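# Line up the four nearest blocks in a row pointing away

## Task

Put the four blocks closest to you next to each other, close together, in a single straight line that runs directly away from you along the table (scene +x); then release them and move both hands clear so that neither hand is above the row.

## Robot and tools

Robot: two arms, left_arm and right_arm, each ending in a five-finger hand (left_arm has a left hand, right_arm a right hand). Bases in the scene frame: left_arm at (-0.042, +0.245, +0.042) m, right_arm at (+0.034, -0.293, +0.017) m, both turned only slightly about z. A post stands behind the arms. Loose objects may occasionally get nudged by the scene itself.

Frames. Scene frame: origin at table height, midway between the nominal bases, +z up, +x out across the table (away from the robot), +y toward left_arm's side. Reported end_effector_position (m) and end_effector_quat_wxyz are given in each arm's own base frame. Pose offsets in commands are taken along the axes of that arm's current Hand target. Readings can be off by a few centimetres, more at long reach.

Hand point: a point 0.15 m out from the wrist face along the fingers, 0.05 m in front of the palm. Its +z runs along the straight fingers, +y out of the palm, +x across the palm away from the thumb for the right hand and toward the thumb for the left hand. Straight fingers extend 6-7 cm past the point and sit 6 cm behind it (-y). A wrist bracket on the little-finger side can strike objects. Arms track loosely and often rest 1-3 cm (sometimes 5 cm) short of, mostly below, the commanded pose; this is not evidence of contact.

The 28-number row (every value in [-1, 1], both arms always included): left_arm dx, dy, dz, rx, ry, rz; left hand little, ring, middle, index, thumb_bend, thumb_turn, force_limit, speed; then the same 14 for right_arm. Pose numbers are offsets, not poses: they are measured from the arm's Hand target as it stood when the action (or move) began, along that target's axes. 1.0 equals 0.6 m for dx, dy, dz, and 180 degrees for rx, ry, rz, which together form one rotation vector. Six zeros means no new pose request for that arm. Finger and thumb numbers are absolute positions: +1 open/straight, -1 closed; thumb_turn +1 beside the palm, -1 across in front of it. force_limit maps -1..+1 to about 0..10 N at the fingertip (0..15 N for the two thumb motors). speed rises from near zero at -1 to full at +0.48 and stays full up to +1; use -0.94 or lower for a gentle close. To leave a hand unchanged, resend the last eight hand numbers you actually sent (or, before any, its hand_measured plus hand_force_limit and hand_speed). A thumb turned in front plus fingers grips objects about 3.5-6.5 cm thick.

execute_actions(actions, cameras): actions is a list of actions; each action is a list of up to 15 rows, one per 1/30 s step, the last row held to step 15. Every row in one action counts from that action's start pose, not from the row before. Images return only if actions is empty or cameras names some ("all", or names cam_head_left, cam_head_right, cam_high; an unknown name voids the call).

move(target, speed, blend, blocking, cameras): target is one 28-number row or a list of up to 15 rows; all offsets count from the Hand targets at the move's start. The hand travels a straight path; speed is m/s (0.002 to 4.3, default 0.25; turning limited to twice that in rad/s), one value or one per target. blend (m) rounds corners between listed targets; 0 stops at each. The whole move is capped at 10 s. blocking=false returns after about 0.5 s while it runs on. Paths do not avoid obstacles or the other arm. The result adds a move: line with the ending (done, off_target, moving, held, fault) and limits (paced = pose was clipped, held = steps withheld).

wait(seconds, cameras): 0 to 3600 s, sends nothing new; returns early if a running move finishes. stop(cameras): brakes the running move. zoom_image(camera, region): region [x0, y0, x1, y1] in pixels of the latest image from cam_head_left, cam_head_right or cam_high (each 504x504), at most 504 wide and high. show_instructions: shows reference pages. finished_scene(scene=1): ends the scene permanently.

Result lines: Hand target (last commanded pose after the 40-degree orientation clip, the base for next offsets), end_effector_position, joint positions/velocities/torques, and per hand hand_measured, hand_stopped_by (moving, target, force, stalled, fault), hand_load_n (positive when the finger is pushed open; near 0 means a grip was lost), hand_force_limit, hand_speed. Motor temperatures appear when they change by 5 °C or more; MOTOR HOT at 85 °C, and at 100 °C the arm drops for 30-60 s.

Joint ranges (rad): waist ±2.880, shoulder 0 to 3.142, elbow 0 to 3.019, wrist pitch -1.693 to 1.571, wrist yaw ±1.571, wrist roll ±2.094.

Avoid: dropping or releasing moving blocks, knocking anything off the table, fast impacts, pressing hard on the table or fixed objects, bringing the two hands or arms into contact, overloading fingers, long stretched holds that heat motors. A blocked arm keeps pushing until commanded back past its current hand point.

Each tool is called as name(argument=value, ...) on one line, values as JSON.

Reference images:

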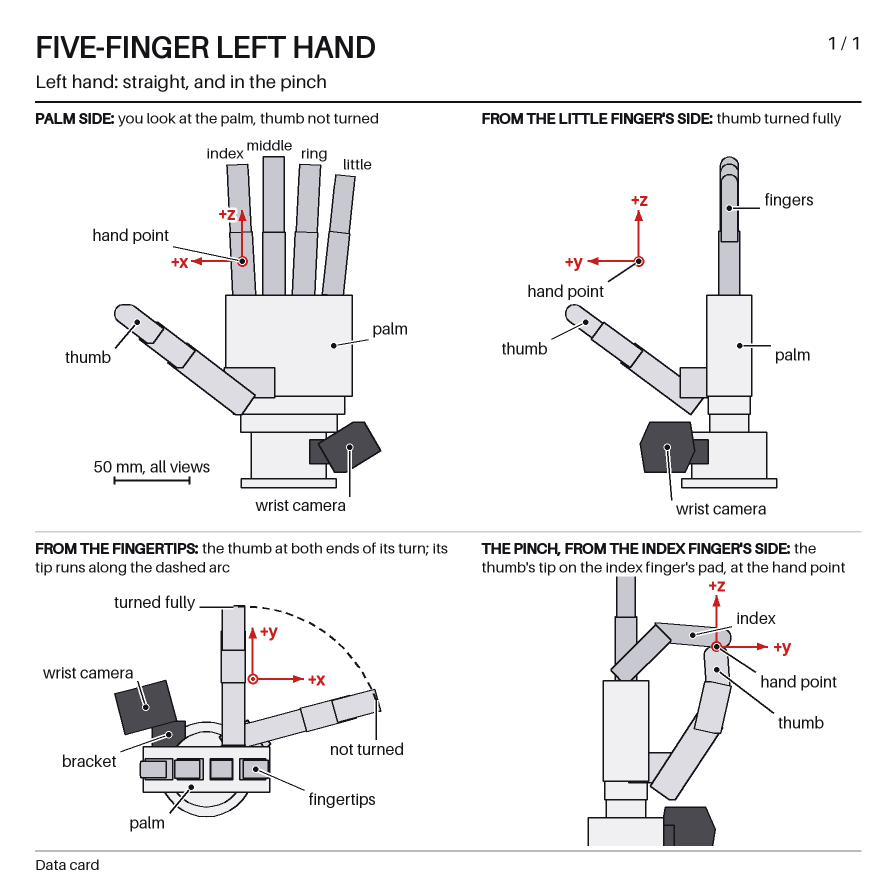

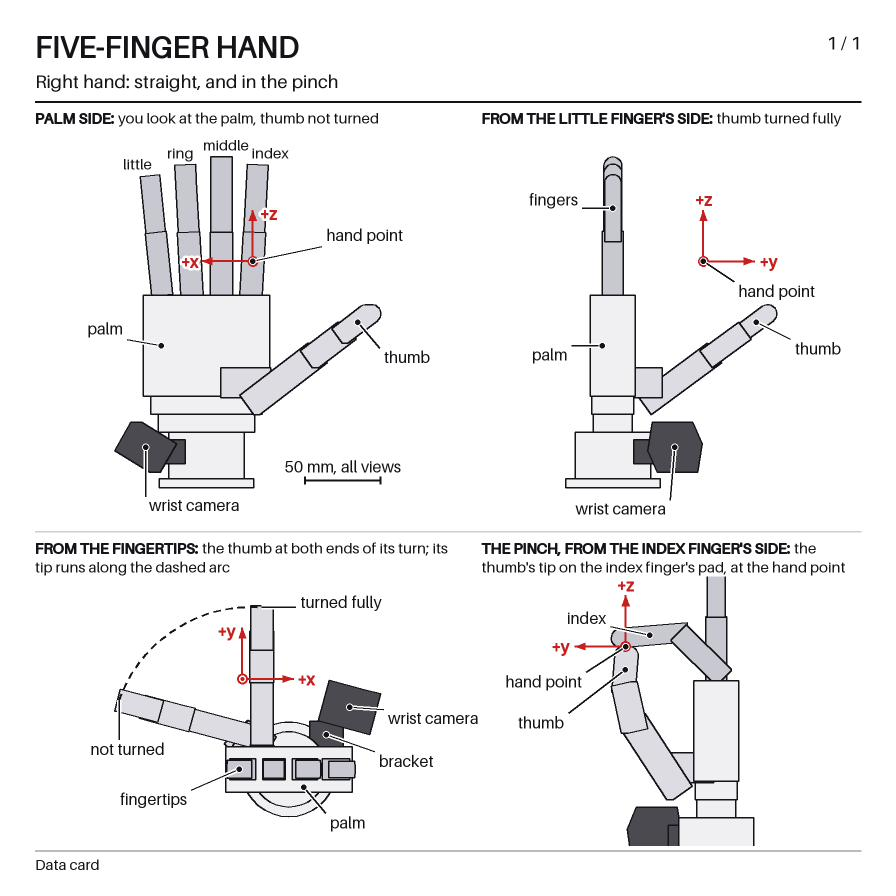

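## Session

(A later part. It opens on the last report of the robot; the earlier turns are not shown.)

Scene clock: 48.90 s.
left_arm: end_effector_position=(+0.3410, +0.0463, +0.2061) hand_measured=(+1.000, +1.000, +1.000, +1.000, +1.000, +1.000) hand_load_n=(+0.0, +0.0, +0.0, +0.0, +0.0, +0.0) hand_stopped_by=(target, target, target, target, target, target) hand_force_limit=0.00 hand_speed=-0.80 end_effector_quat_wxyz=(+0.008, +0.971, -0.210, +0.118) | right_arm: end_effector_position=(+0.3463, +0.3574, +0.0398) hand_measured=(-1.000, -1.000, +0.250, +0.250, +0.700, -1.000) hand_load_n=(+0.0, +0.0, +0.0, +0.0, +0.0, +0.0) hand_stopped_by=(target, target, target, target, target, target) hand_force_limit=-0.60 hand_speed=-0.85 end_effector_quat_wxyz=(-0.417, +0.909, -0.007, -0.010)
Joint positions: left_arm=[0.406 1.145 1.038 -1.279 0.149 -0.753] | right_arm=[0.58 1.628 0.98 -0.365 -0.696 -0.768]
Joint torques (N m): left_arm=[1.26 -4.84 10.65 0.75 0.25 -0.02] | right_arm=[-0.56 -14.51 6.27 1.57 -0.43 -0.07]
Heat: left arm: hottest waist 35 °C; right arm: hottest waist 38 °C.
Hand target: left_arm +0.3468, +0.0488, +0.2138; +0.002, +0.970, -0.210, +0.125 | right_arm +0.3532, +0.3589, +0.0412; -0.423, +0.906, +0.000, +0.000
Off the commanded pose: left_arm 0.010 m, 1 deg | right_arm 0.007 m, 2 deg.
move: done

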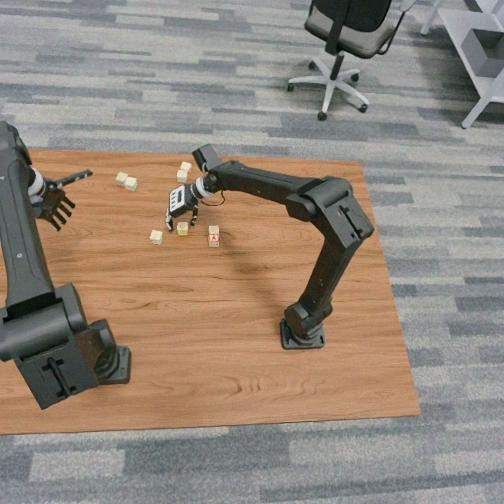

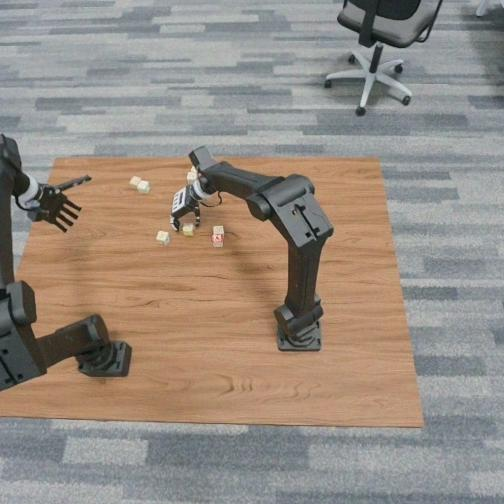

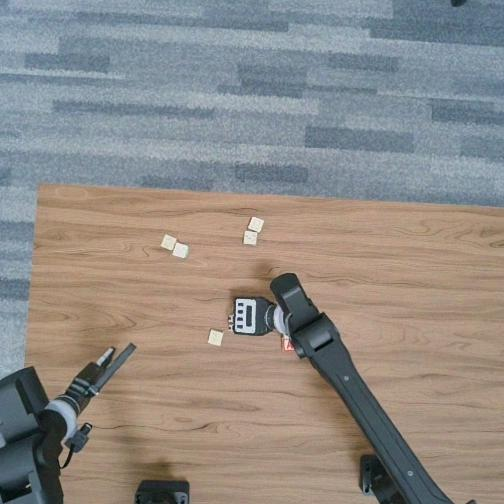

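move(target=[0,0,0,0,0,0,1,1,1,1,1,1,0,-0.8,0,0.0237,0.0101,0,0,0,-1,-1,0.25,0.25,0.7,-1,-0.6,-0.85], cameras=["all"], speed=0.08)

zoom_image(camera="cam_head_left", region=[140, 180, 240, 250])

zoom_image(camera="cam_head_right", region=[140, 180, 240, 250])

Scene clock: 50.27 s.
left_arm: end_effector_position=(+0.3410, +0.0463, +0.2061) hand_measured=(+1.000, +1.000, +1.000, +1.000, +1.000, +1.000) hand_load_n=(+0.0, +0.0, +0.0, +0.0, +0.0, +0.0) hand_stopped_by=(target, target, target, target, target, target) hand_force_limit=0.00 hand_speed=-0.80 end_effector_quat_wxyz=(+0.008, +0.971, -0.210, +0.118) | right_arm: end_effector_position=(+0.3465, +0.3551, +0.0288) hand_measured=(-1.000, -1.000, +0.250, +0.250, +0.700, -1.000) hand_load_n=(+0.0, +0.0, +0.0, +0.0, +0.0, +0.0) hand_stopped_by=(target, target, target, target, target, target) hand_force_limit=-0.60 hand_speed=-0.85 end_effector_quat_wxyz=(-0.420, +0.908, -0.004, -0.007)
Joint positions: left_arm=[0.406 1.145 1.038 -1.279 0.149 -0.753] | right_arm=[0.576 1.643 0.961 -0.329 -0.7 -0.776]
Joint torques (N m): left_arm=[1.2 -4.78 10.67 0.76 0.25 -0.01] | right_arm=[-1.03 -14.45 5.75 1.61 -0.44 -0.08]
Heat: left arm: hottest waist 35 °C; right arm: hottest waist 38 °C.
Hand target: left_arm +0.3468, +0.0488, +0.2138; +0.002, +0.970, -0.210, +0.125 | right_arm +0.3533, +0.3544, +0.0264; -0.423, +0.906, +0.000, +0.000
Off the commanded pose: left_arm 0.010 m, 1 deg | right_arm 0.007 m, 1 deg.
move: done

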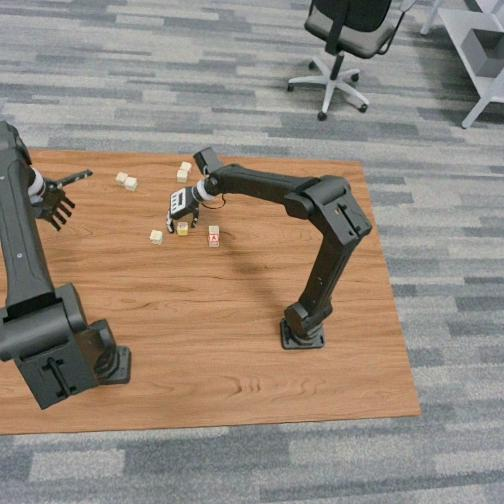

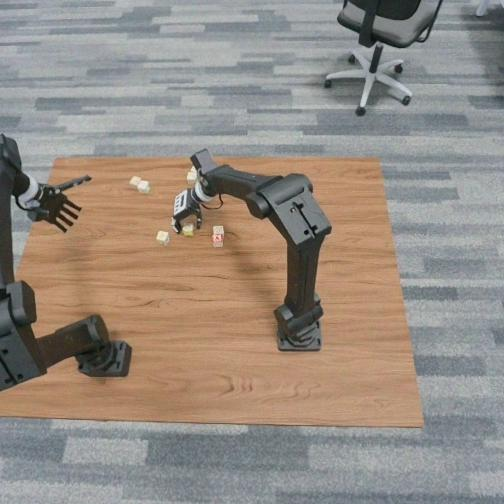

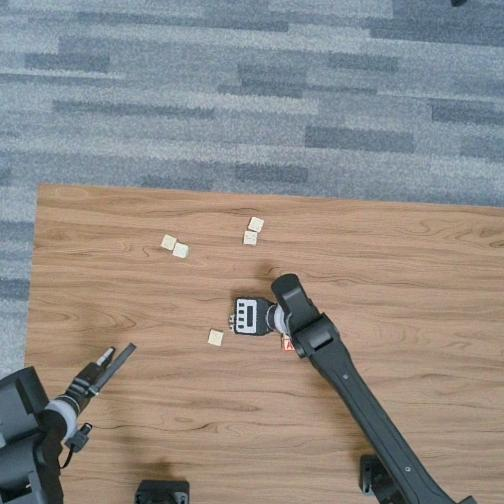

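Scaled by 5.040 from the camera's image (finer frame: 720x720).

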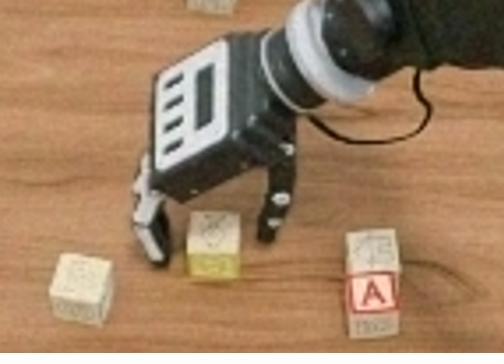

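Scaled by 5.040 from the camera's image (finer frame: 720x720).

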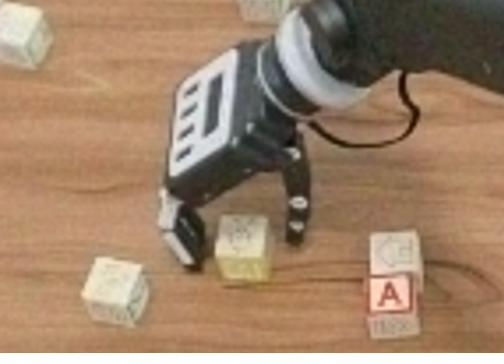

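move(target=[0,0,0,0,0,0,1,1,1,1,1,1,0,-0.8,0,0.0089,0.0075,0,0,0,-1,-1,0.25,0.25,0.7,-1,-0.6,-0.9], cameras=[], speed=0.08)

execute_actions(actions=[[[0,0,0,0,0,0,1,1,1,1,1,1,0,-0.8,0,0,0,0,0,0,-1,-1,0.0,0.0,0.3,-1,-0.6,-0.9]]], cameras=["all"])

zoom_image(camera="cam_head_left", region=[140, 180, 240, 250])

zoom_image(camera="cam_head_right", region=[140, 180, 240, 250])

Scene clock: 51.13 s.
left_arm: end_effector_position=(+0.3410, +0.0463, +0.2061) hand_measured=(+1.000, +1.000, +1.000, +1.000, +1.000, +1.000) hand_load_n=(+0.0, +0.0, +0.0, +0.0, +0.0, +0.0) hand_stopped_by=(target, target, target, target, target, target) hand_force_limit=0.00 hand_speed=-0.80 end_effector_quat_wxyz=(+0.008, +0.971, -0.210, +0.118) | right_arm: end_effector_position=(+0.3480, +0.3564, +0.0251) hand_measured=(-1.000, -1.000, +0.250, +0.250, +0.700, -1.000) hand_load_n=(+0.0, +0.0, +0.0, +0.0, +0.0, +0.0) hand_stopped_by=(target, target, target, target, target, target) hand_force_limit=-0.60 hand_speed=-0.90 end_effector_quat_wxyz=(-0.422, +0.906, -0.002, -0.005)
Joint positions: left_arm=[0.406 1.145 1.038 -1.279 0.149 -0.753] | right_arm=[0.576 1.651 0.957 -0.308 -0.702 -0.777]
Joint torques (N m): left_arm=[1.26 -4.84 10.67 0.76 0.24 -0.02] | right_arm=[-0.21 -13.98 5.65 1.54 -0.4 -0.09]
Heat: left arm: hottest waist 35 °C; right arm: hottest waist 38 °C.
Hand target: left_arm +0.3468, +0.0488, +0.2138; +0.002, +0.970, -0.210, +0.125 | right_arm +0.3533, +0.3545, +0.0195; -0.423, +0.906, +0.000, +0.000
Off the commanded pose: left_arm 0.010 m, 1 deg | right_arm 0.008 m, 1 deg.
move: done

Scene clock: 52.93 s.
left_arm: end_effector_position=(+0.3410, +0.0463, +0.2061) hand_measured=(+1.000, +1.000, +1.000, +1.000, +1.000, +1.000) hand_load_n=(+0.0, +0.0, +0.0, +0.0, +0.0, +0.0) hand_stopped_by=(target, target, target, target, target, target) hand_force_limit=0.00 hand_speed=-0.80 end_effector_quat_wxyz=(+0.008, +0.971, -0.210, +0.118) | right_arm: end_effector_position=(+0.3480, +0.3564, +0.0250) hand_measured=(-1.000, -1.000, +0.000, +0.000, +0.478, -1.000) hand_load_n=(+0.5, +0.0, +3.0, +1.0, +3.0, +0.0) hand_stopped_by=(target, target, target, target, force, target) hand_force_limit=-0.60 hand_speed=-0.90 end_effector_quat_wxyz=(-0.422, +0.907, -0.002, -0.005)
Joint positions: left_arm=[0.406 1.145 1.038 -1.279 0.149 -0.753] | right_arm=[0.576 1.651 0.957 -0.308 -0.702 -0.777]
Joint torques (N m): left_arm=[1.2 -4.84 10.66 0.75 0.24 -0.02] | right_arm=[-0.32 -13.22 5.55 1.48 -0.37 -0.09]
Heat: left arm: hottest waist 35 °C; right arm: hottest waist 38 °C.
Hand target: left_arm +0.3468, +0.0488, +0.2138; +0.002, +0.970, -0.210, +0.125 | right_arm +0.3533, +0.3545, +0.0195; -0.423, +0.906, +0.000, +0.000
Off the commanded pose: left_arm 0.010 m, 1 deg | right_arm 0.008 m, 1 deg.
Step readings (end_effector_position of left_arm | right_arm):
0: (+0.3410, +0.0463, +0.2061) | (+0.3480, +0.3564, +0.0251)
1: (+0.3410, +0.0463, +0.2061) | (+0.3480, +0.3564, +0.0251)
2: (+0.3410, +0.0463, +0.2061) | (+0.3480, +0.3564, +0.0251)
4: (+0.3410, +0.0463, +0.2061) | (+0.3480, +0.3564, +0.0251)
8: (+0.3410, +0.0463, +0.2061) | (+0.3480, +0.3564, +0.0251)
15: (+0.3410, +0.0463, +0.2061) | (+0.3480, +0.3564, +0.0250)

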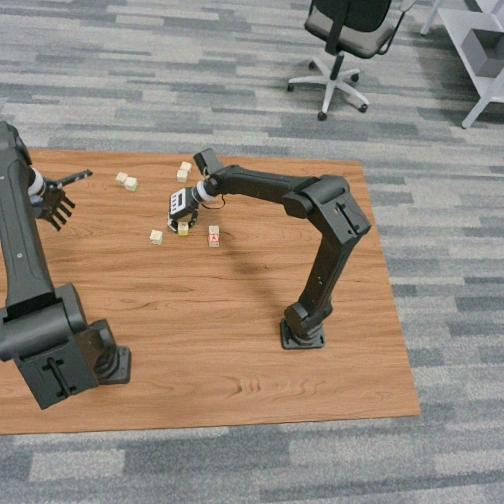

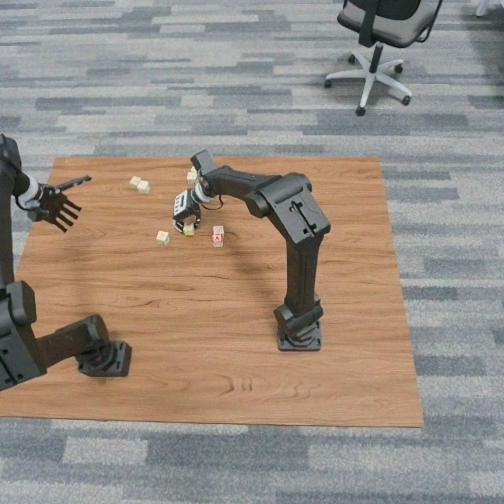

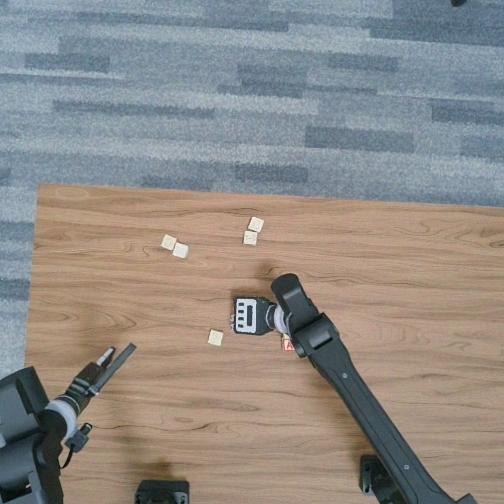

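Scaled by 5.040 from the camera's image (finer frame: 720x720).

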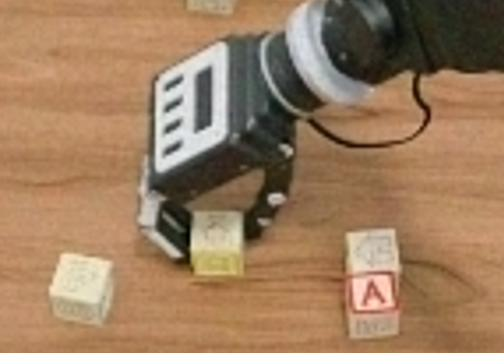

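Scaled by 5.040 from the camera's image (finer frame: 720x720).

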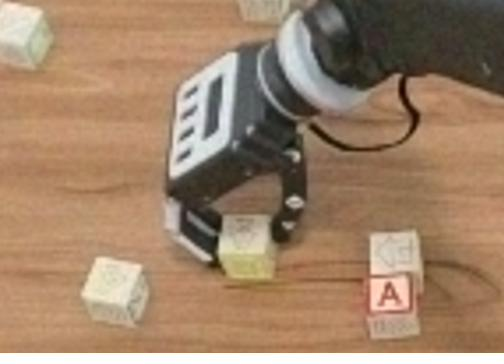

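move(target=[[0,0,0,0,0,0,1,1,1,1,1,1,0,-0.8,0,-0.0377,-0.0316,0,0,0,-1,-1,0.0,0.0,0.3,-1,-0.6,-0.9],[0,0,0,0,0,0,1,1,1,1,1,1,0,-0.8,0.0578,-0.0377,-0.0316,0,0,0,-1,-1,0.0,0.0,0.3,-1,-0.6,-0.9],[0,0,0,0,0,0,1,1,1,1,1,1,0,-0.8,0.0545,0.0630,-0.1516,0,0,0,-1,-1,0.0,0.0,0.3,-1,-0.6,-0.9]], cameras=["all"], speed=[0.06,0.12,0.12], blend=[0,0.01,0])

zoom_image(camera="cam_high", region=[200, 280, 350, 380])

zoom_image(camera="cam_head_left", region=[160, 180, 260, 250])

zoom_image(camera="cam_head_right", region=[160, 180, 260, 250])

Scene clock: 57.63 s.
left_arm: end_effector_position=(+0.3410, +0.0463, +0.2061) hand_measured=(+1.000, +1.000, +1.000, +1.000, +1.000, +1.000) hand_load_n=(+0.0, +0.0, +0.0, +0.0, +0.0, +0.0) hand_stopped_by=(target, target, target, target, target, target) hand_force_limit=0.00 hand_speed=-0.80 end_effector_quat_wxyz=(+0.008, +0.971, -0.210, +0.118) | right_arm: end_effector_position=(+0.3831, +0.2594, +0.0362) hand_measured=(-1.000, -1.000, +0.000, +0.000, +0.478, -1.000) hand_load_n=(+0.0, +0.0, +3.5, +1.5, +2.5, -0.5) hand_stopped_by=(target, target, target, target, force, target) hand_force_limit=-0.60 hand_speed=-0.90 end_effector_quat_wxyz=(-0.418, +0.908, -0.011, -0.012)
Joint positions: left_arm=[0.406 1.145 1.038 -1.279 0.149 -0.753] | right_arm=[0.347 1.63 0.99 -0.568 -0.802 -1.045]
Joint torques (N m): left_arm=[1.26 -4.78 10.67 0.76 0.25 -0.01] | right_arm=[0.44 -16.97 5.81 0.43 -0.47 -0.06]
Heat: left arm: hottest waist 35 °C; right arm: hottest waist 38 °C.
Hand target: left_arm +0.3468, +0.0488, +0.2138; +0.002, +0.970, -0.210, +0.125 | right_arm +0.3860, +0.2604, +0.0488; -0.423, +0.906, +0.000, +0.000
Off the commanded pose: left_arm 0.010 m, 1 deg | right_arm 0.013 m, 2 deg.
move: off_target (right_arm)

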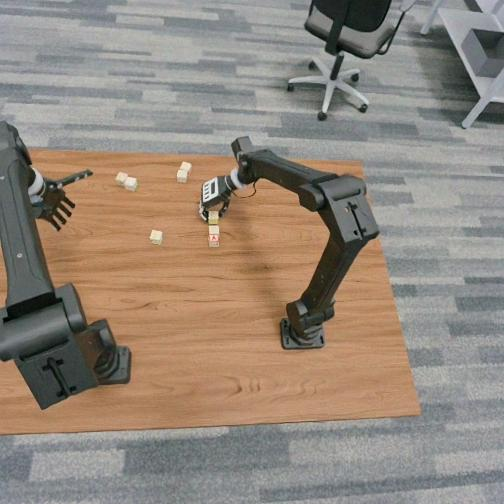

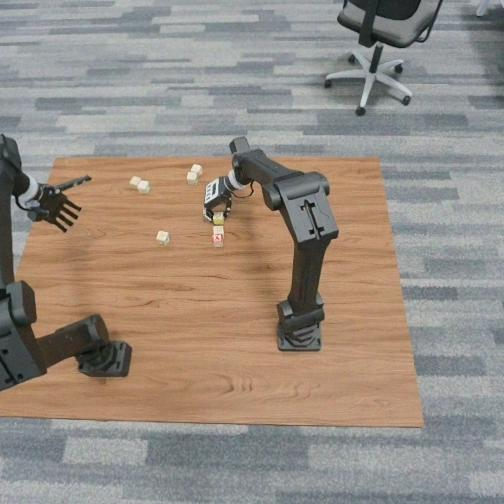

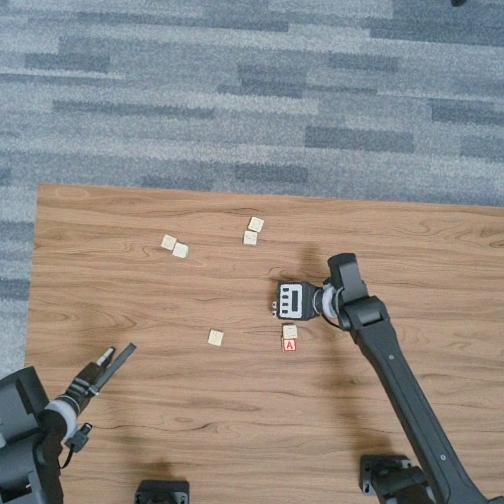

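Scaled by 3.360 from the camera's image (finer frame: 720x720).

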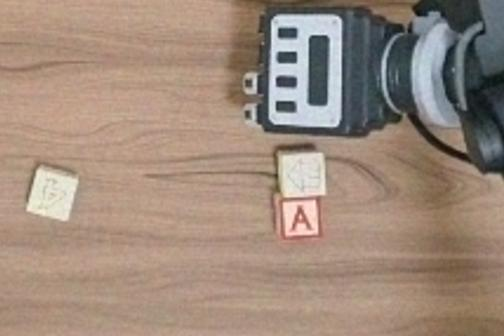

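Scaled by 5.040 from the camera's image (finer frame: 720x720).

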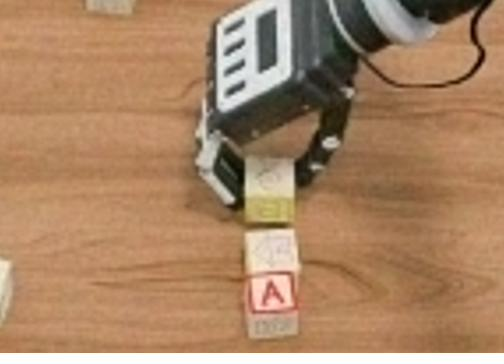

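Scaled by 5.040 from the camera's image (finer frame: 720x720).

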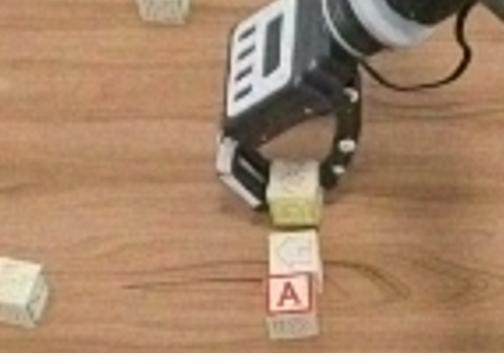

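move(target=[0,0,0,0,0,0,1,1,1,1,1,1,0,-0.8,0,0.0281,0.0236,0,0,0,-1,-1,0.0,0.0,0.3,-1,-0.6,-0.9], cameras=["all"], speed=0.05)

zoom_image(camera="cam_head_left", region=[160, 180, 260, 250])

zoom_image(camera="cam_head_right", region=[160, 180, 260, 250])

Scene clock: 59.00 s.
left_arm: end_effector_position=(+0.3410, +0.0463, +0.2061) hand_measured=(+1.000, +1.000, +1.000, +1.000, +1.000, +1.000) hand_load_n=(+0.0, +0.5, +0.0, +0.0, +0.0, +0.0) hand_stopped_by=(target, target, target, target, target, target) hand_force_limit=0.00 hand_speed=-0.80 end_effector_quat_wxyz=(+0.008, +0.971, -0.210, +0.118) | right_arm: end_effector_position=(+0.3827, +0.2592, +0.0306) hand_measured=(-1.000, -1.000, +0.000, +0.000, +0.478, -1.000) hand_load_n=(+0.0, +0.0, +3.5, +1.5, +3.0, +0.0) hand_stopped_by=(target, target, target, target, force, target) hand_force_limit=-0.60 hand_speed=-0.90 end_effector_quat_wxyz=(-0.421, +0.907, -0.007, -0.004)
Joint positions: left_arm=[0.406 1.145 1.038 -1.279 0.149 -0.753] | right_arm=[0.347 1.63 0.969 -0.531 -0.802 -1.046]
Joint torques (N m): left_arm=[1.26 -4.78 10.66 0.76 0.25 -0.01] | right_arm=[0.03 -13.45 5.59 1.24 -0.53 -0.08]
Heat: left arm: hottest waist 35 °C; right arm: hottest waist 38 °C.
Hand target: left_arm +0.3468, +0.0488, +0.2138; +0.002, +0.970, -0.210, +0.125 | right_arm +0.3859, +0.2604, +0.0268; -0.423, +0.906, +0.000, +0.000
Off the commanded pose: left_arm 0.010 m, 1 deg | right_arm 0.005 m, 1 deg.
move: done

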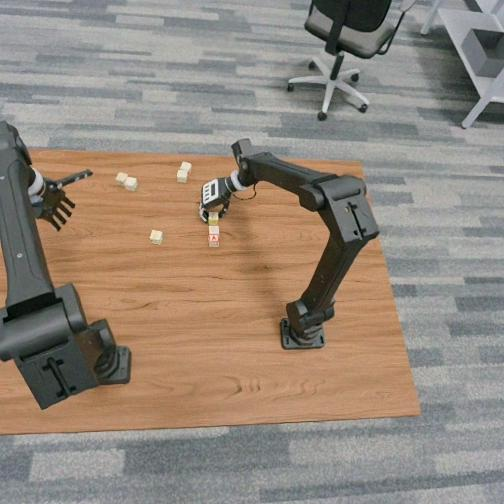

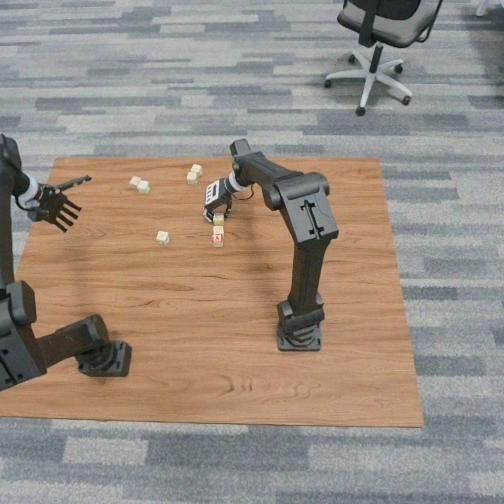

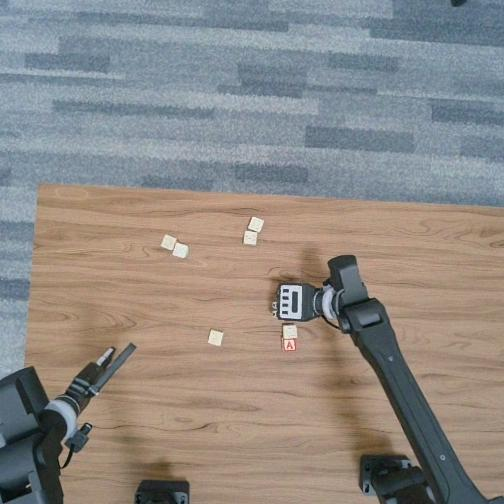

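Scaled by 5.040 from the camera's image (finer frame: 720x720).

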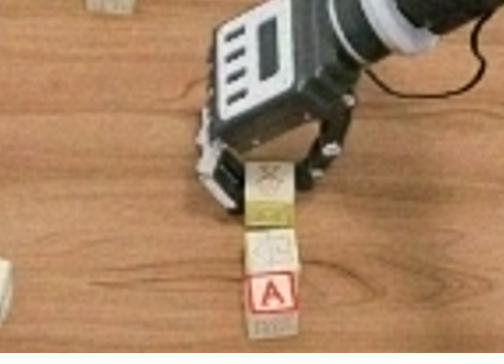

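Scaled by 5.040 from the camera's image (finer frame: 720x720).

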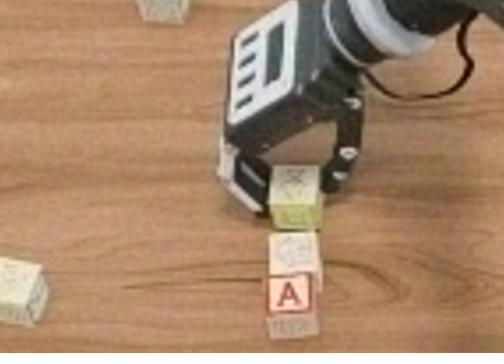

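move(target=[0,0,0,0,0,0,1,1,1,1,1,1,0,-0.8,0,0.0083,0.0070,0,0,0,-1,-1,0.0,0.0,0.3,-1,-0.6,-0.9], cameras=[], speed=0.05)

Scene clock: 59.80 s.
left_arm: end_effector_position=(+0.3410, +0.0463, +0.2061) hand_measured=(+1.000, +1.000, +1.000, +1.000, +1.000, +1.000) hand_load_n=(+0.0, +0.0, +0.0, +0.0, +0.0, +0.0) hand_stopped_by=(target, target, target, target, target, target) hand_force_limit=0.00 hand_speed=-0.80 end_effector_quat_wxyz=(+0.008, +0.971, -0.210, +0.118) | right_arm: end_effector_position=(+0.3826, +0.2592, +0.0236) hand_measured=(-1.000, -1.000, +0.000, +0.000, +0.478, -1.000) hand_load_n=(+0.0, +0.0, +3.0, +1.0, +3.0, -0.5) hand_stopped_by=(target, target, target, target, force, target) hand_force_limit=-0.60 hand_speed=-0.90 end_effector_quat_wxyz=(-0.421, +0.907, -0.007, -0.005)
Joint positions: left_arm=[0.406 1.145 1.038 -1.279 0.149 -0.753] | right_arm=[0.347 1.642 0.963 -0.512 -0.802 -1.046]
Joint torques (N m): left_arm=[1.03 -4.78 10.67 0.75 0.25 -0.01] | right_arm=[-0.03 -13.74 5.53 1.29 -0.52 -0.06]
Heat: left arm: hottest waist 35 °C; right arm: hottest waist 38 °C.
Hand target: left_arm +0.3468, +0.0488, +0.2138; +0.002, +0.970, -0.210, +0.125 | right_arm +0.3861, +0.2605, +0.0205; -0.423, +0.906, +0.000, +0.000
Off the commanded pose: left_arm 0.010 m, 1 deg | right_arm 0.005 m, 1 deg.
move: done

move(target=[0,0,0,0,0,0,1,1,1,1,1,1,0,-0.8,-0.03,0,0,0,0,0,-1,-1,0.0,0.0,0.3,-1,-0.6,-0.9], cameras=["all"], speed=0.05)

zoom_image(camera="cam_head_left", region=[160, 180, 260, 250])

zoom_image(camera="cam_head_right", region=[160, 180, 260, 250])

Scene clock: 60.83 s.
left_arm: end_effector_position=(+0.3410, +0.0463, +0.2061) hand_measured=(+1.000, +1.000, +1.000, +1.000, +1.000, +1.000) hand_load_n=(+0.0, +0.0, +0.0, +0.0, +0.0, +0.0) hand_stopped_by=(target, target, target, target, target, target) hand_force_limit=0.00 hand_speed=-0.80 end_effector_quat_wxyz=(+0.008, +0.971, -0.210, +0.118) | right_arm: end_effector_position=(+0.3733, +0.2583, +0.0215) hand_measured=(-1.000, -1.000, +0.000, +0.000, +0.478, -1.000) hand_load_n=(+0.0, +0.0, +3.0, +0.5, +3.5, -0.5) hand_stopped_by=(target, target, target, target, force, target) hand_force_limit=-0.60 hand_speed=-0.90 end_effector_quat_wxyz=(-0.425, +0.905, -0.002, +0.000)
Joint positions: left_arm=[0.406 1.145 1.038 -1.279 0.149 -0.753] | right_arm=[0.35 1.621 0.924 -0.479 -0.807 -1.046]
Joint torques (N m): left_arm=[1.2 -4.78 10.67 0.75 0.25 -0.02] | right_arm=[0.97 -15.03 4.52 1.02 -0.12 0.07]
Heat: left arm: hottest waist 35 °C; right arm: hottest waist 38 °C.
Hand target: left_arm +0.3468, +0.0488, +0.2138; +0.002, +0.970, -0.210, +0.125 | right_arm +0.3681, +0.2605, +0.0204; -0.423, +0.906, +0.000, +0.000
Off the commanded pose: left_arm 0.010 m, 1 deg | right_arm 0.006 m, 0 deg.
move: done

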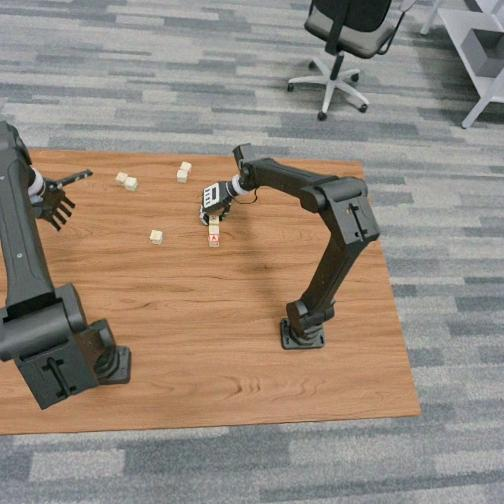

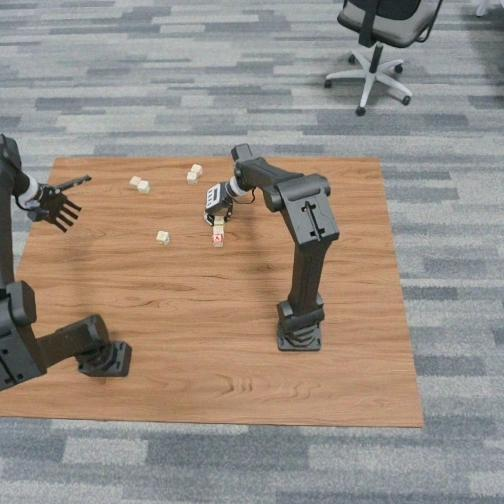

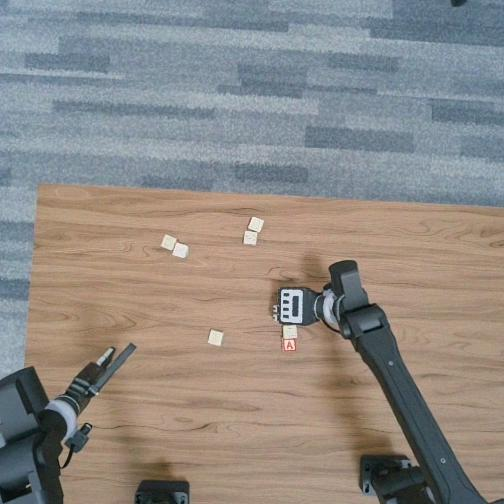

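Scaled by 5.040 from the camera's image (finer frame: 720x720).

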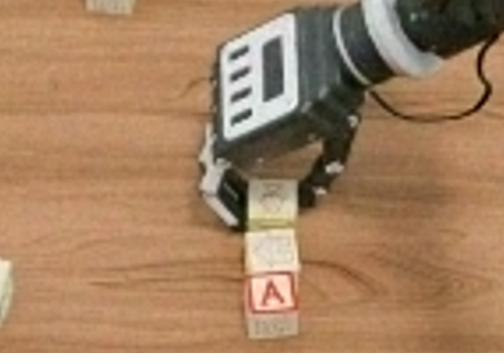

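Scaled by 5.040 from the camera's image (finer frame: 720x720).

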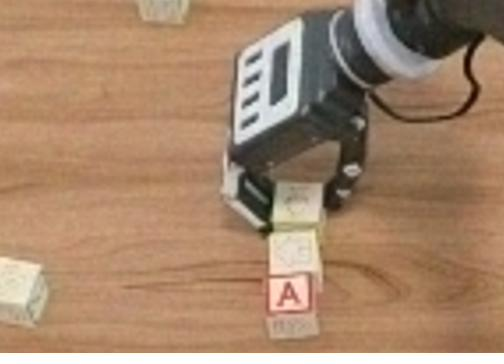

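move(target=[0,0,0,0,0,0,1,1,1,1,1,1,0,-0.8,-0.014,-0.0026,-0.0021,0,0,0,-1,-1,0.0,0.0,0.3,-1,-0.6,-0.9], cameras=["all"], speed=0.05)

zoom_image(camera="cam_head_left", region=[160, 180, 260, 250])

zoom_image(camera="cam_head_right", region=[160, 180, 260, 250])

Scene clock: 61.57 s.
left_arm: end_effector_position=(+0.3410, +0.0463, +0.2061) hand_measured=(+1.000, +1.000, +1.000, +1.000, +1.000, +1.000) hand_load_n=(+0.0, +0.0, +0.0, +0.0, +0.0, +0.0) hand_stopped_by=(target, target, target, target, target, target) hand_force_limit=0.00 hand_speed=-0.80 end_effector_quat_wxyz=(+0.008, +0.971, -0.210, +0.118) | right_arm: end_effector_position=(+0.3641, +0.2578, +0.0215) hand_measured=(-1.000, -1.000, +0.000, +0.000, +0.478, -1.000) hand_load_n=(+0.0, +0.0, +2.5, +0.5, +3.5, -0.5) hand_stopped_by=(target, target, target, target, force, target) hand_force_limit=-0.60 hand_speed=-0.90 end_effector_quat_wxyz=(-0.424, +0.906, +0.001, +0.000)
Joint positions: left_arm=[0.406 1.145 1.038 -1.279 0.149 -0.753] | right_arm=[0.358 1.601 0.899 -0.472 -0.803 -1.044]
Joint torques (N m): left_arm=[1.14 -4.72 10.66 0.75 0.25 -0.02] | right_arm=[0.73 -14.8 4.7 1.07 -0.16 0.15]
Heat: left arm: hottest waist 35 °C; right arm: hottest waist 38 °C.
Hand target: left_arm +0.3468, +0.0488, +0.2138; +0.002, +0.970, -0.210, +0.125 | right_arm +0.3596, +0.2604, +0.0224; -0.423, +0.906, +0.000, +0.000
Off the commanded pose: left_arm 0.010 m, 1 deg | right_arm 0.005 m, 0 deg.
move: done

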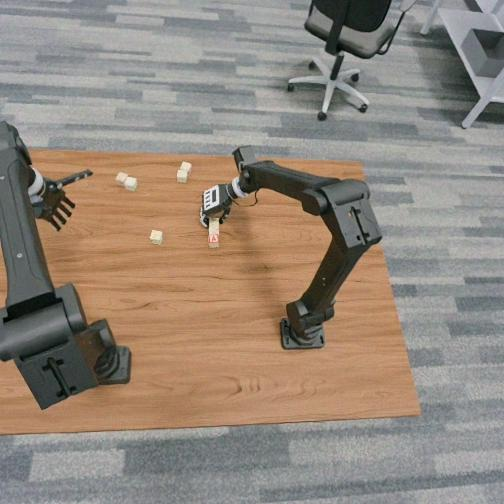

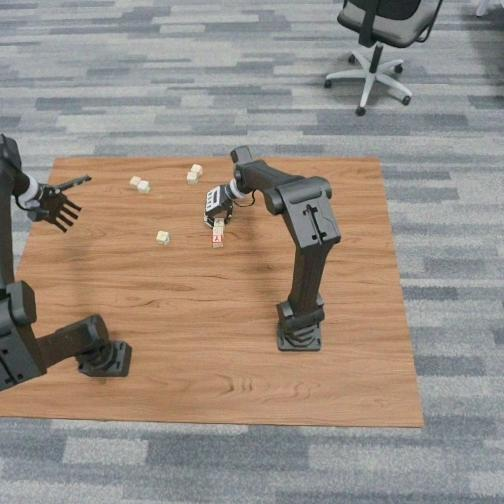

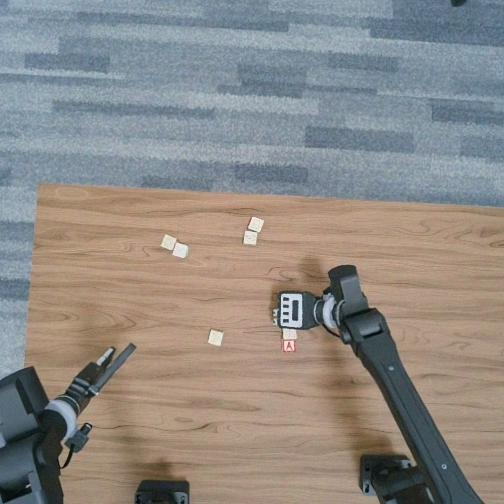

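Scaled by 5.040 from the camera's image (finer frame: 720x720).

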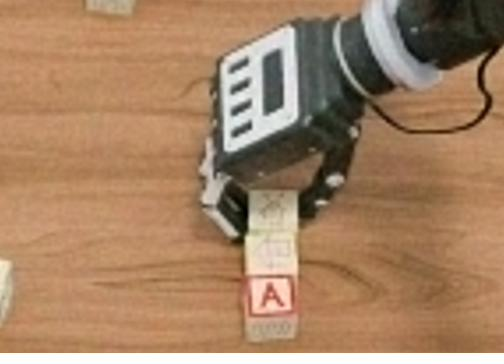

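Scaled by 5.040 from the camera's image (finer frame: 720x720).

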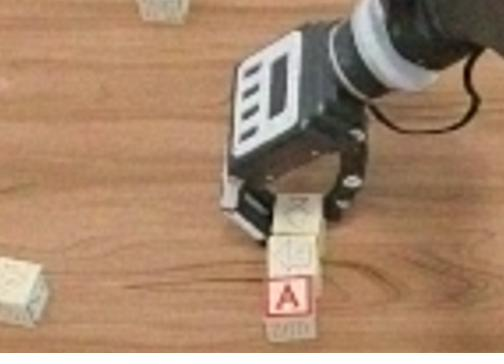

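execute_actions(actions=[[[0,0,0,0,0,0,1,1,1,1,1,1,0,-0.8,0,0,0,0,0,0,-1,-1,0.12,0.12,0.68,-1,-0.6,-0.88]]], cameras=[])

move(target=[[0,0,0,0,0,0,1,1,1,1,1,1,0,-0.8,0,-0.0894,-0.075,0,0,0,-1,-1,0.12,0.12,0.68,-1,-0.6,-0.88],[0,0,0,0,0,0,1,1,1,1,1,1,0,-0.8,-0.066,-0.265,0.1793,0,0.0681,0.0572,-1,-1,0.25,0.25,0.7,-1,-0.6,-0.6]], cameras=["all"], speed=[0.08,0.2])

zoom_image(camera="cam_high", region=[160, 280, 310, 380])

zoom_image(camera="cam_head_left", region=[130, 180, 230, 250])

zoom_image(camera="cam_head_right", region=[130, 180, 230, 250])

Scene clock: 64.20 s.
left_arm: end_effector_position=(+0.3410, +0.0463, +0.2061) hand_measured=(+1.000, +1.000, +1.000, +1.000, +1.000, +1.000) hand_load_n=(+0.0, +0.0, +0.0, +0.0, +0.0, +0.0) hand_stopped_by=(target, target, target, target, target, target) hand_force_limit=0.00 hand_speed=-0.80 end_effector_quat_wxyz=(+0.008, +0.971, -0.210, +0.118) | right_arm: end_effector_position=(+0.3622, +0.2569, +0.0197) hand_measured=(-1.000, -1.000, +0.120, +0.120, +0.680, -1.000) hand_load_n=(+0.0, +0.0, -3.5, +0.0, +0.0, +0.0) hand_stopped_by=(target, target, target, target, target, target) hand_force_limit=-0.60 hand_speed=-0.88 end_effector_quat_wxyz=(-0.422, +0.907, +0.000, -0.001)
Joint positions: left_arm=[0.406 1.145 1.038 -1.279 0.149 -0.753] | right_arm=[0.359 1.6 0.894 -0.471 -0.799 -1.043]
Joint torques (N m): left_arm=[1.26 -4.84 10.66 0.76 0.25 -0.01] | right_arm=[0.85 -14.27 5.12 0.83 -0.36 0.11]
Heat: left arm: hottest waist 35 °C; right arm: hottest waist 38 °C.
Hand target: left_arm +0.3468, +0.0488, +0.2138; +0.002, +0.970, -0.210, +0.125 | right_arm +0.3597, +0.2606, +0.0225; -0.423, +0.906, +0.000, +0.000
Off the commanded pose: left_arm 0.010 m, 1 deg | right_arm 0.005 m, 0 deg.
Step readings (end_effector_position of left_arm | right_arm):
0: (+0.3410, +0.0463, +0.2061) | (+0.3641, +0.2578, +0.0215)
1: (+0.3410, +0.0463, +0.2061) | (+0.3641, +0.2578, +0.0215)
2: (+0.3410, +0.0463, +0.2061) | (+0.3641, +0.2578, +0.0215)
4: (+0.3410, +0.0463, +0.2061) | (+0.3642, +0.2576, +0.0213)
8: (+0.3410, +0.0463, +0.2061) | (+0.3622, +0.2568, +0.0195)
15: (+0.3410, +0.0463, +0.2061) | (+0.3622, +0.2569, +0.0197)

Scene clock: 67.70 s.
left_arm: end_effector_position=(+0.3410, +0.0463, +0.2061) hand_measured=(+1.000, +1.000, +1.000, +1.000, +1.000, +1.000) hand_load_n=(+0.0, -0.5, +0.0, +0.0, +0.0, +0.0) hand_stopped_by=(target, target, target, target, target, target) hand_force_limit=0.00 hand_speed=-0.80 end_effector_quat_wxyz=(+0.008, +0.971, -0.210, +0.118) | right_arm: end_effector_position=(+0.3032, +0.4308, +0.0579) hand_measured=(-1.000, -1.000, +0.250, +0.250, +0.700, -1.000) hand_load_n=(+0.0, +0.0, +0.0, +0.0, +0.0, +0.0) hand_stopped_by=(target, target, target, target, target, target) hand_force_limit=-0.60 hand_speed=-0.60 end_effector_quat_wxyz=(-0.400, +0.907, -0.123, +0.045)
Joint positions: left_arm=[0.406 1.145 1.038 -1.279 0.149 -0.753] | right_arm=[0.809 1.561 0.938 -0.189 -0.371 -0.343]
Joint torques (N m): left_arm=[1.2 -4.78 10.66 0.73 0.25 -0.01] | right_arm=[0.21 -13.86 8.8 1.81 -0.09 0.17]
Heat: left arm: hottest waist 35 °C; right arm: hottest waist 38 °C.
Hand target: left_arm +0.3468, +0.0488, +0.2138; +0.002, +0.970, -0.210, +0.125 | right_arm +0.3199, +0.4450, +0.0750; -0.419, +0.897, -0.126, +0.058
Off the commanded pose: left_arm 0.010 m, 1 deg | right_arm 0.028 m, 3 deg.
move: off_target (right_arm); target 2's new numbers were sent with right_arm's hand 0.028 m and 3 deg from that target

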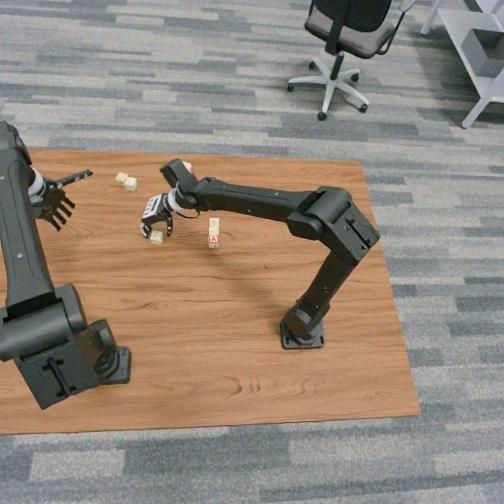

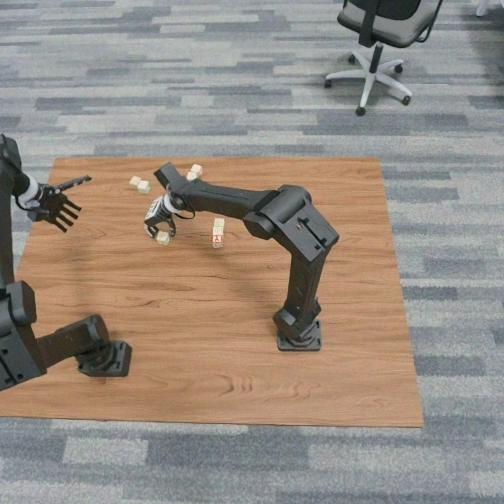

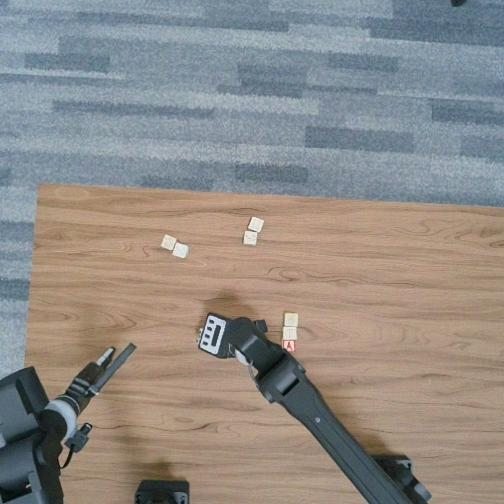

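Scaled by 3.360 from the camera's image (finer frame: 720x720).

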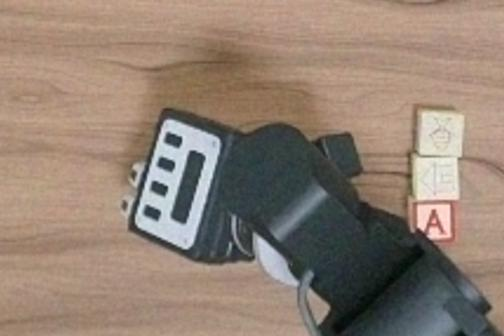

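Scaled by 5.040 from the camera's image (finer frame: 720x720).

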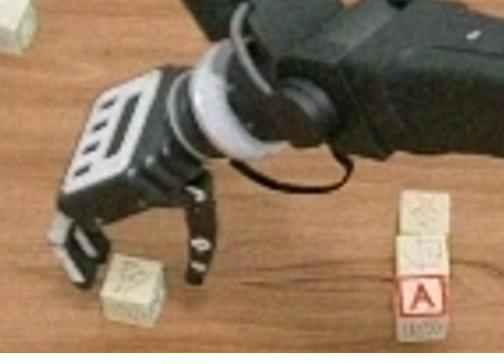

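Scaled by 5.040 from the camera's image (finer frame: 720x720).

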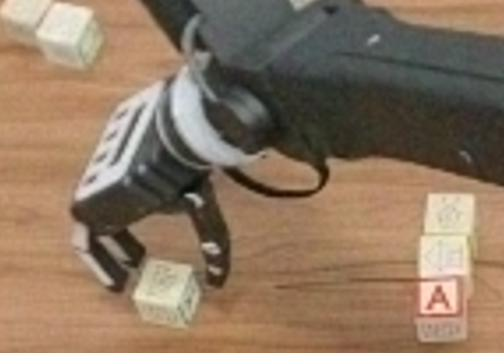

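move(target=[0,0,0,0,0,0,1,1,1,1,1,1,0,-0.8,0.002,0.0518,0.0342,0,0,0,-1,-1,0.25,0.25,0.7,-1,-0.6,-0.6], cameras=["all"], speed=0.08)

zoom_image(camera="cam_high", region=[160, 280, 310, 380])

zoom_image(camera="cam_head_left", region=[130, 180, 230, 250])

zoom_image(camera="cam_head_right", region=[130, 180, 230, 250])

Scene clock: 69.10 s.
left_arm: end_effector_position=(+0.3410, +0.0463, +0.2061) hand_measured=(+1.000, +1.000, +1.000, +1.000, +1.000, +1.000) hand_load_n=(+0.0, +0.0, +0.0, +0.0, +0.0, +0.0) hand_stopped_by=(target, target, target, target, target, target) hand_force_limit=0.00 hand_speed=-0.80 end_effector_quat_wxyz=(+0.008, +0.971, -0.210, +0.118) | right_arm: end_effector_position=(+0.3132, +0.4389, +0.0368) hand_measured=(-1.000, -1.000, +0.250, +0.250, +0.700, -1.000) hand_load_n=(+0.0, +0.0, +0.0, +0.0, +0.0, +0.0) hand_stopped_by=(target, target, target, target, target, target) hand_force_limit=-0.60 hand_speed=-0.60 end_effector_quat_wxyz=(-0.412, +0.901, -0.121, +0.055)
Joint positions: left_arm=[0.406 1.145 1.038 -1.279 0.149 -0.753] | right_arm=[0.806 1.617 0.924 -0.084 -0.371 -0.343]
Joint torques (N m): left_arm=[1.2 -4.78 10.66 0.75 0.24 -0.01] | right_arm=[-0.67 -14.45 6.11 1.95 -0.25 0.07]
Heat: left arm: hottest waist 35 °C; right arm: hottest waist 38 °C.
Hand target: left_arm +0.3468, +0.0488, +0.2138; +0.002, +0.970, -0.210, +0.125 | right_arm +0.3198, +0.4407, +0.0382; -0.419, +0.897, -0.126, +0.058
Off the commanded pose: left_arm 0.010 m, 1 deg | right_arm 0.007 m, 1 deg.
move: done

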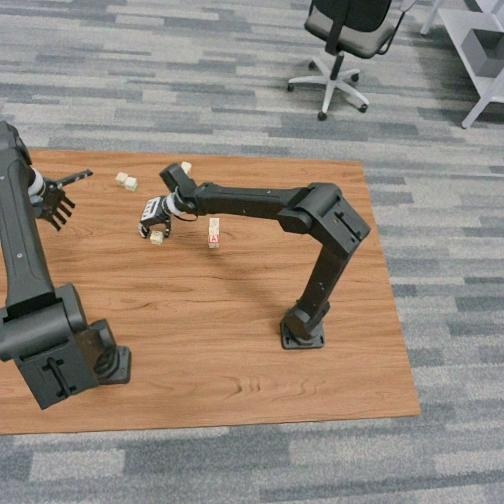

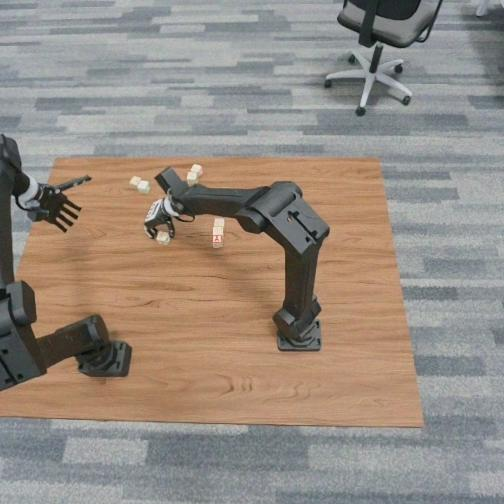

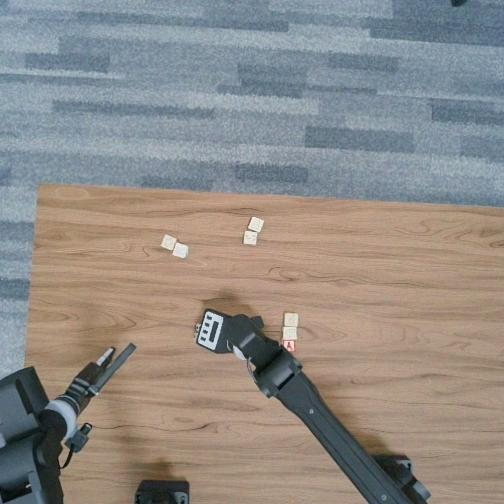

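Scaled by 3.360 from the camera's image (finer frame: 720x720).

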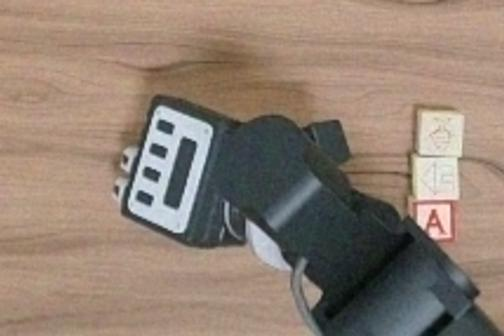

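Scaled by 5.040 from the camera's image (finer frame: 720x720).

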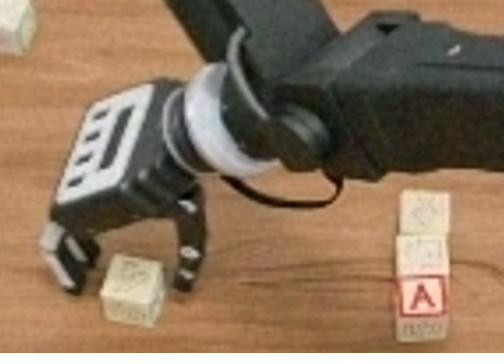

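Scaled by 5.040 from the camera's image (finer frame: 720x720).

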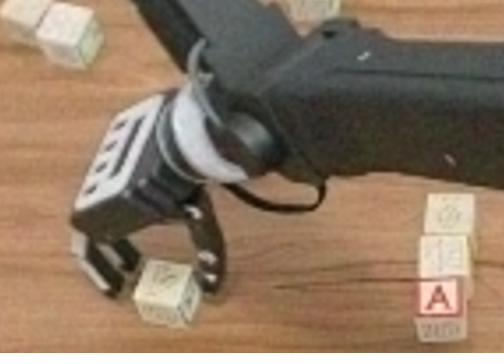

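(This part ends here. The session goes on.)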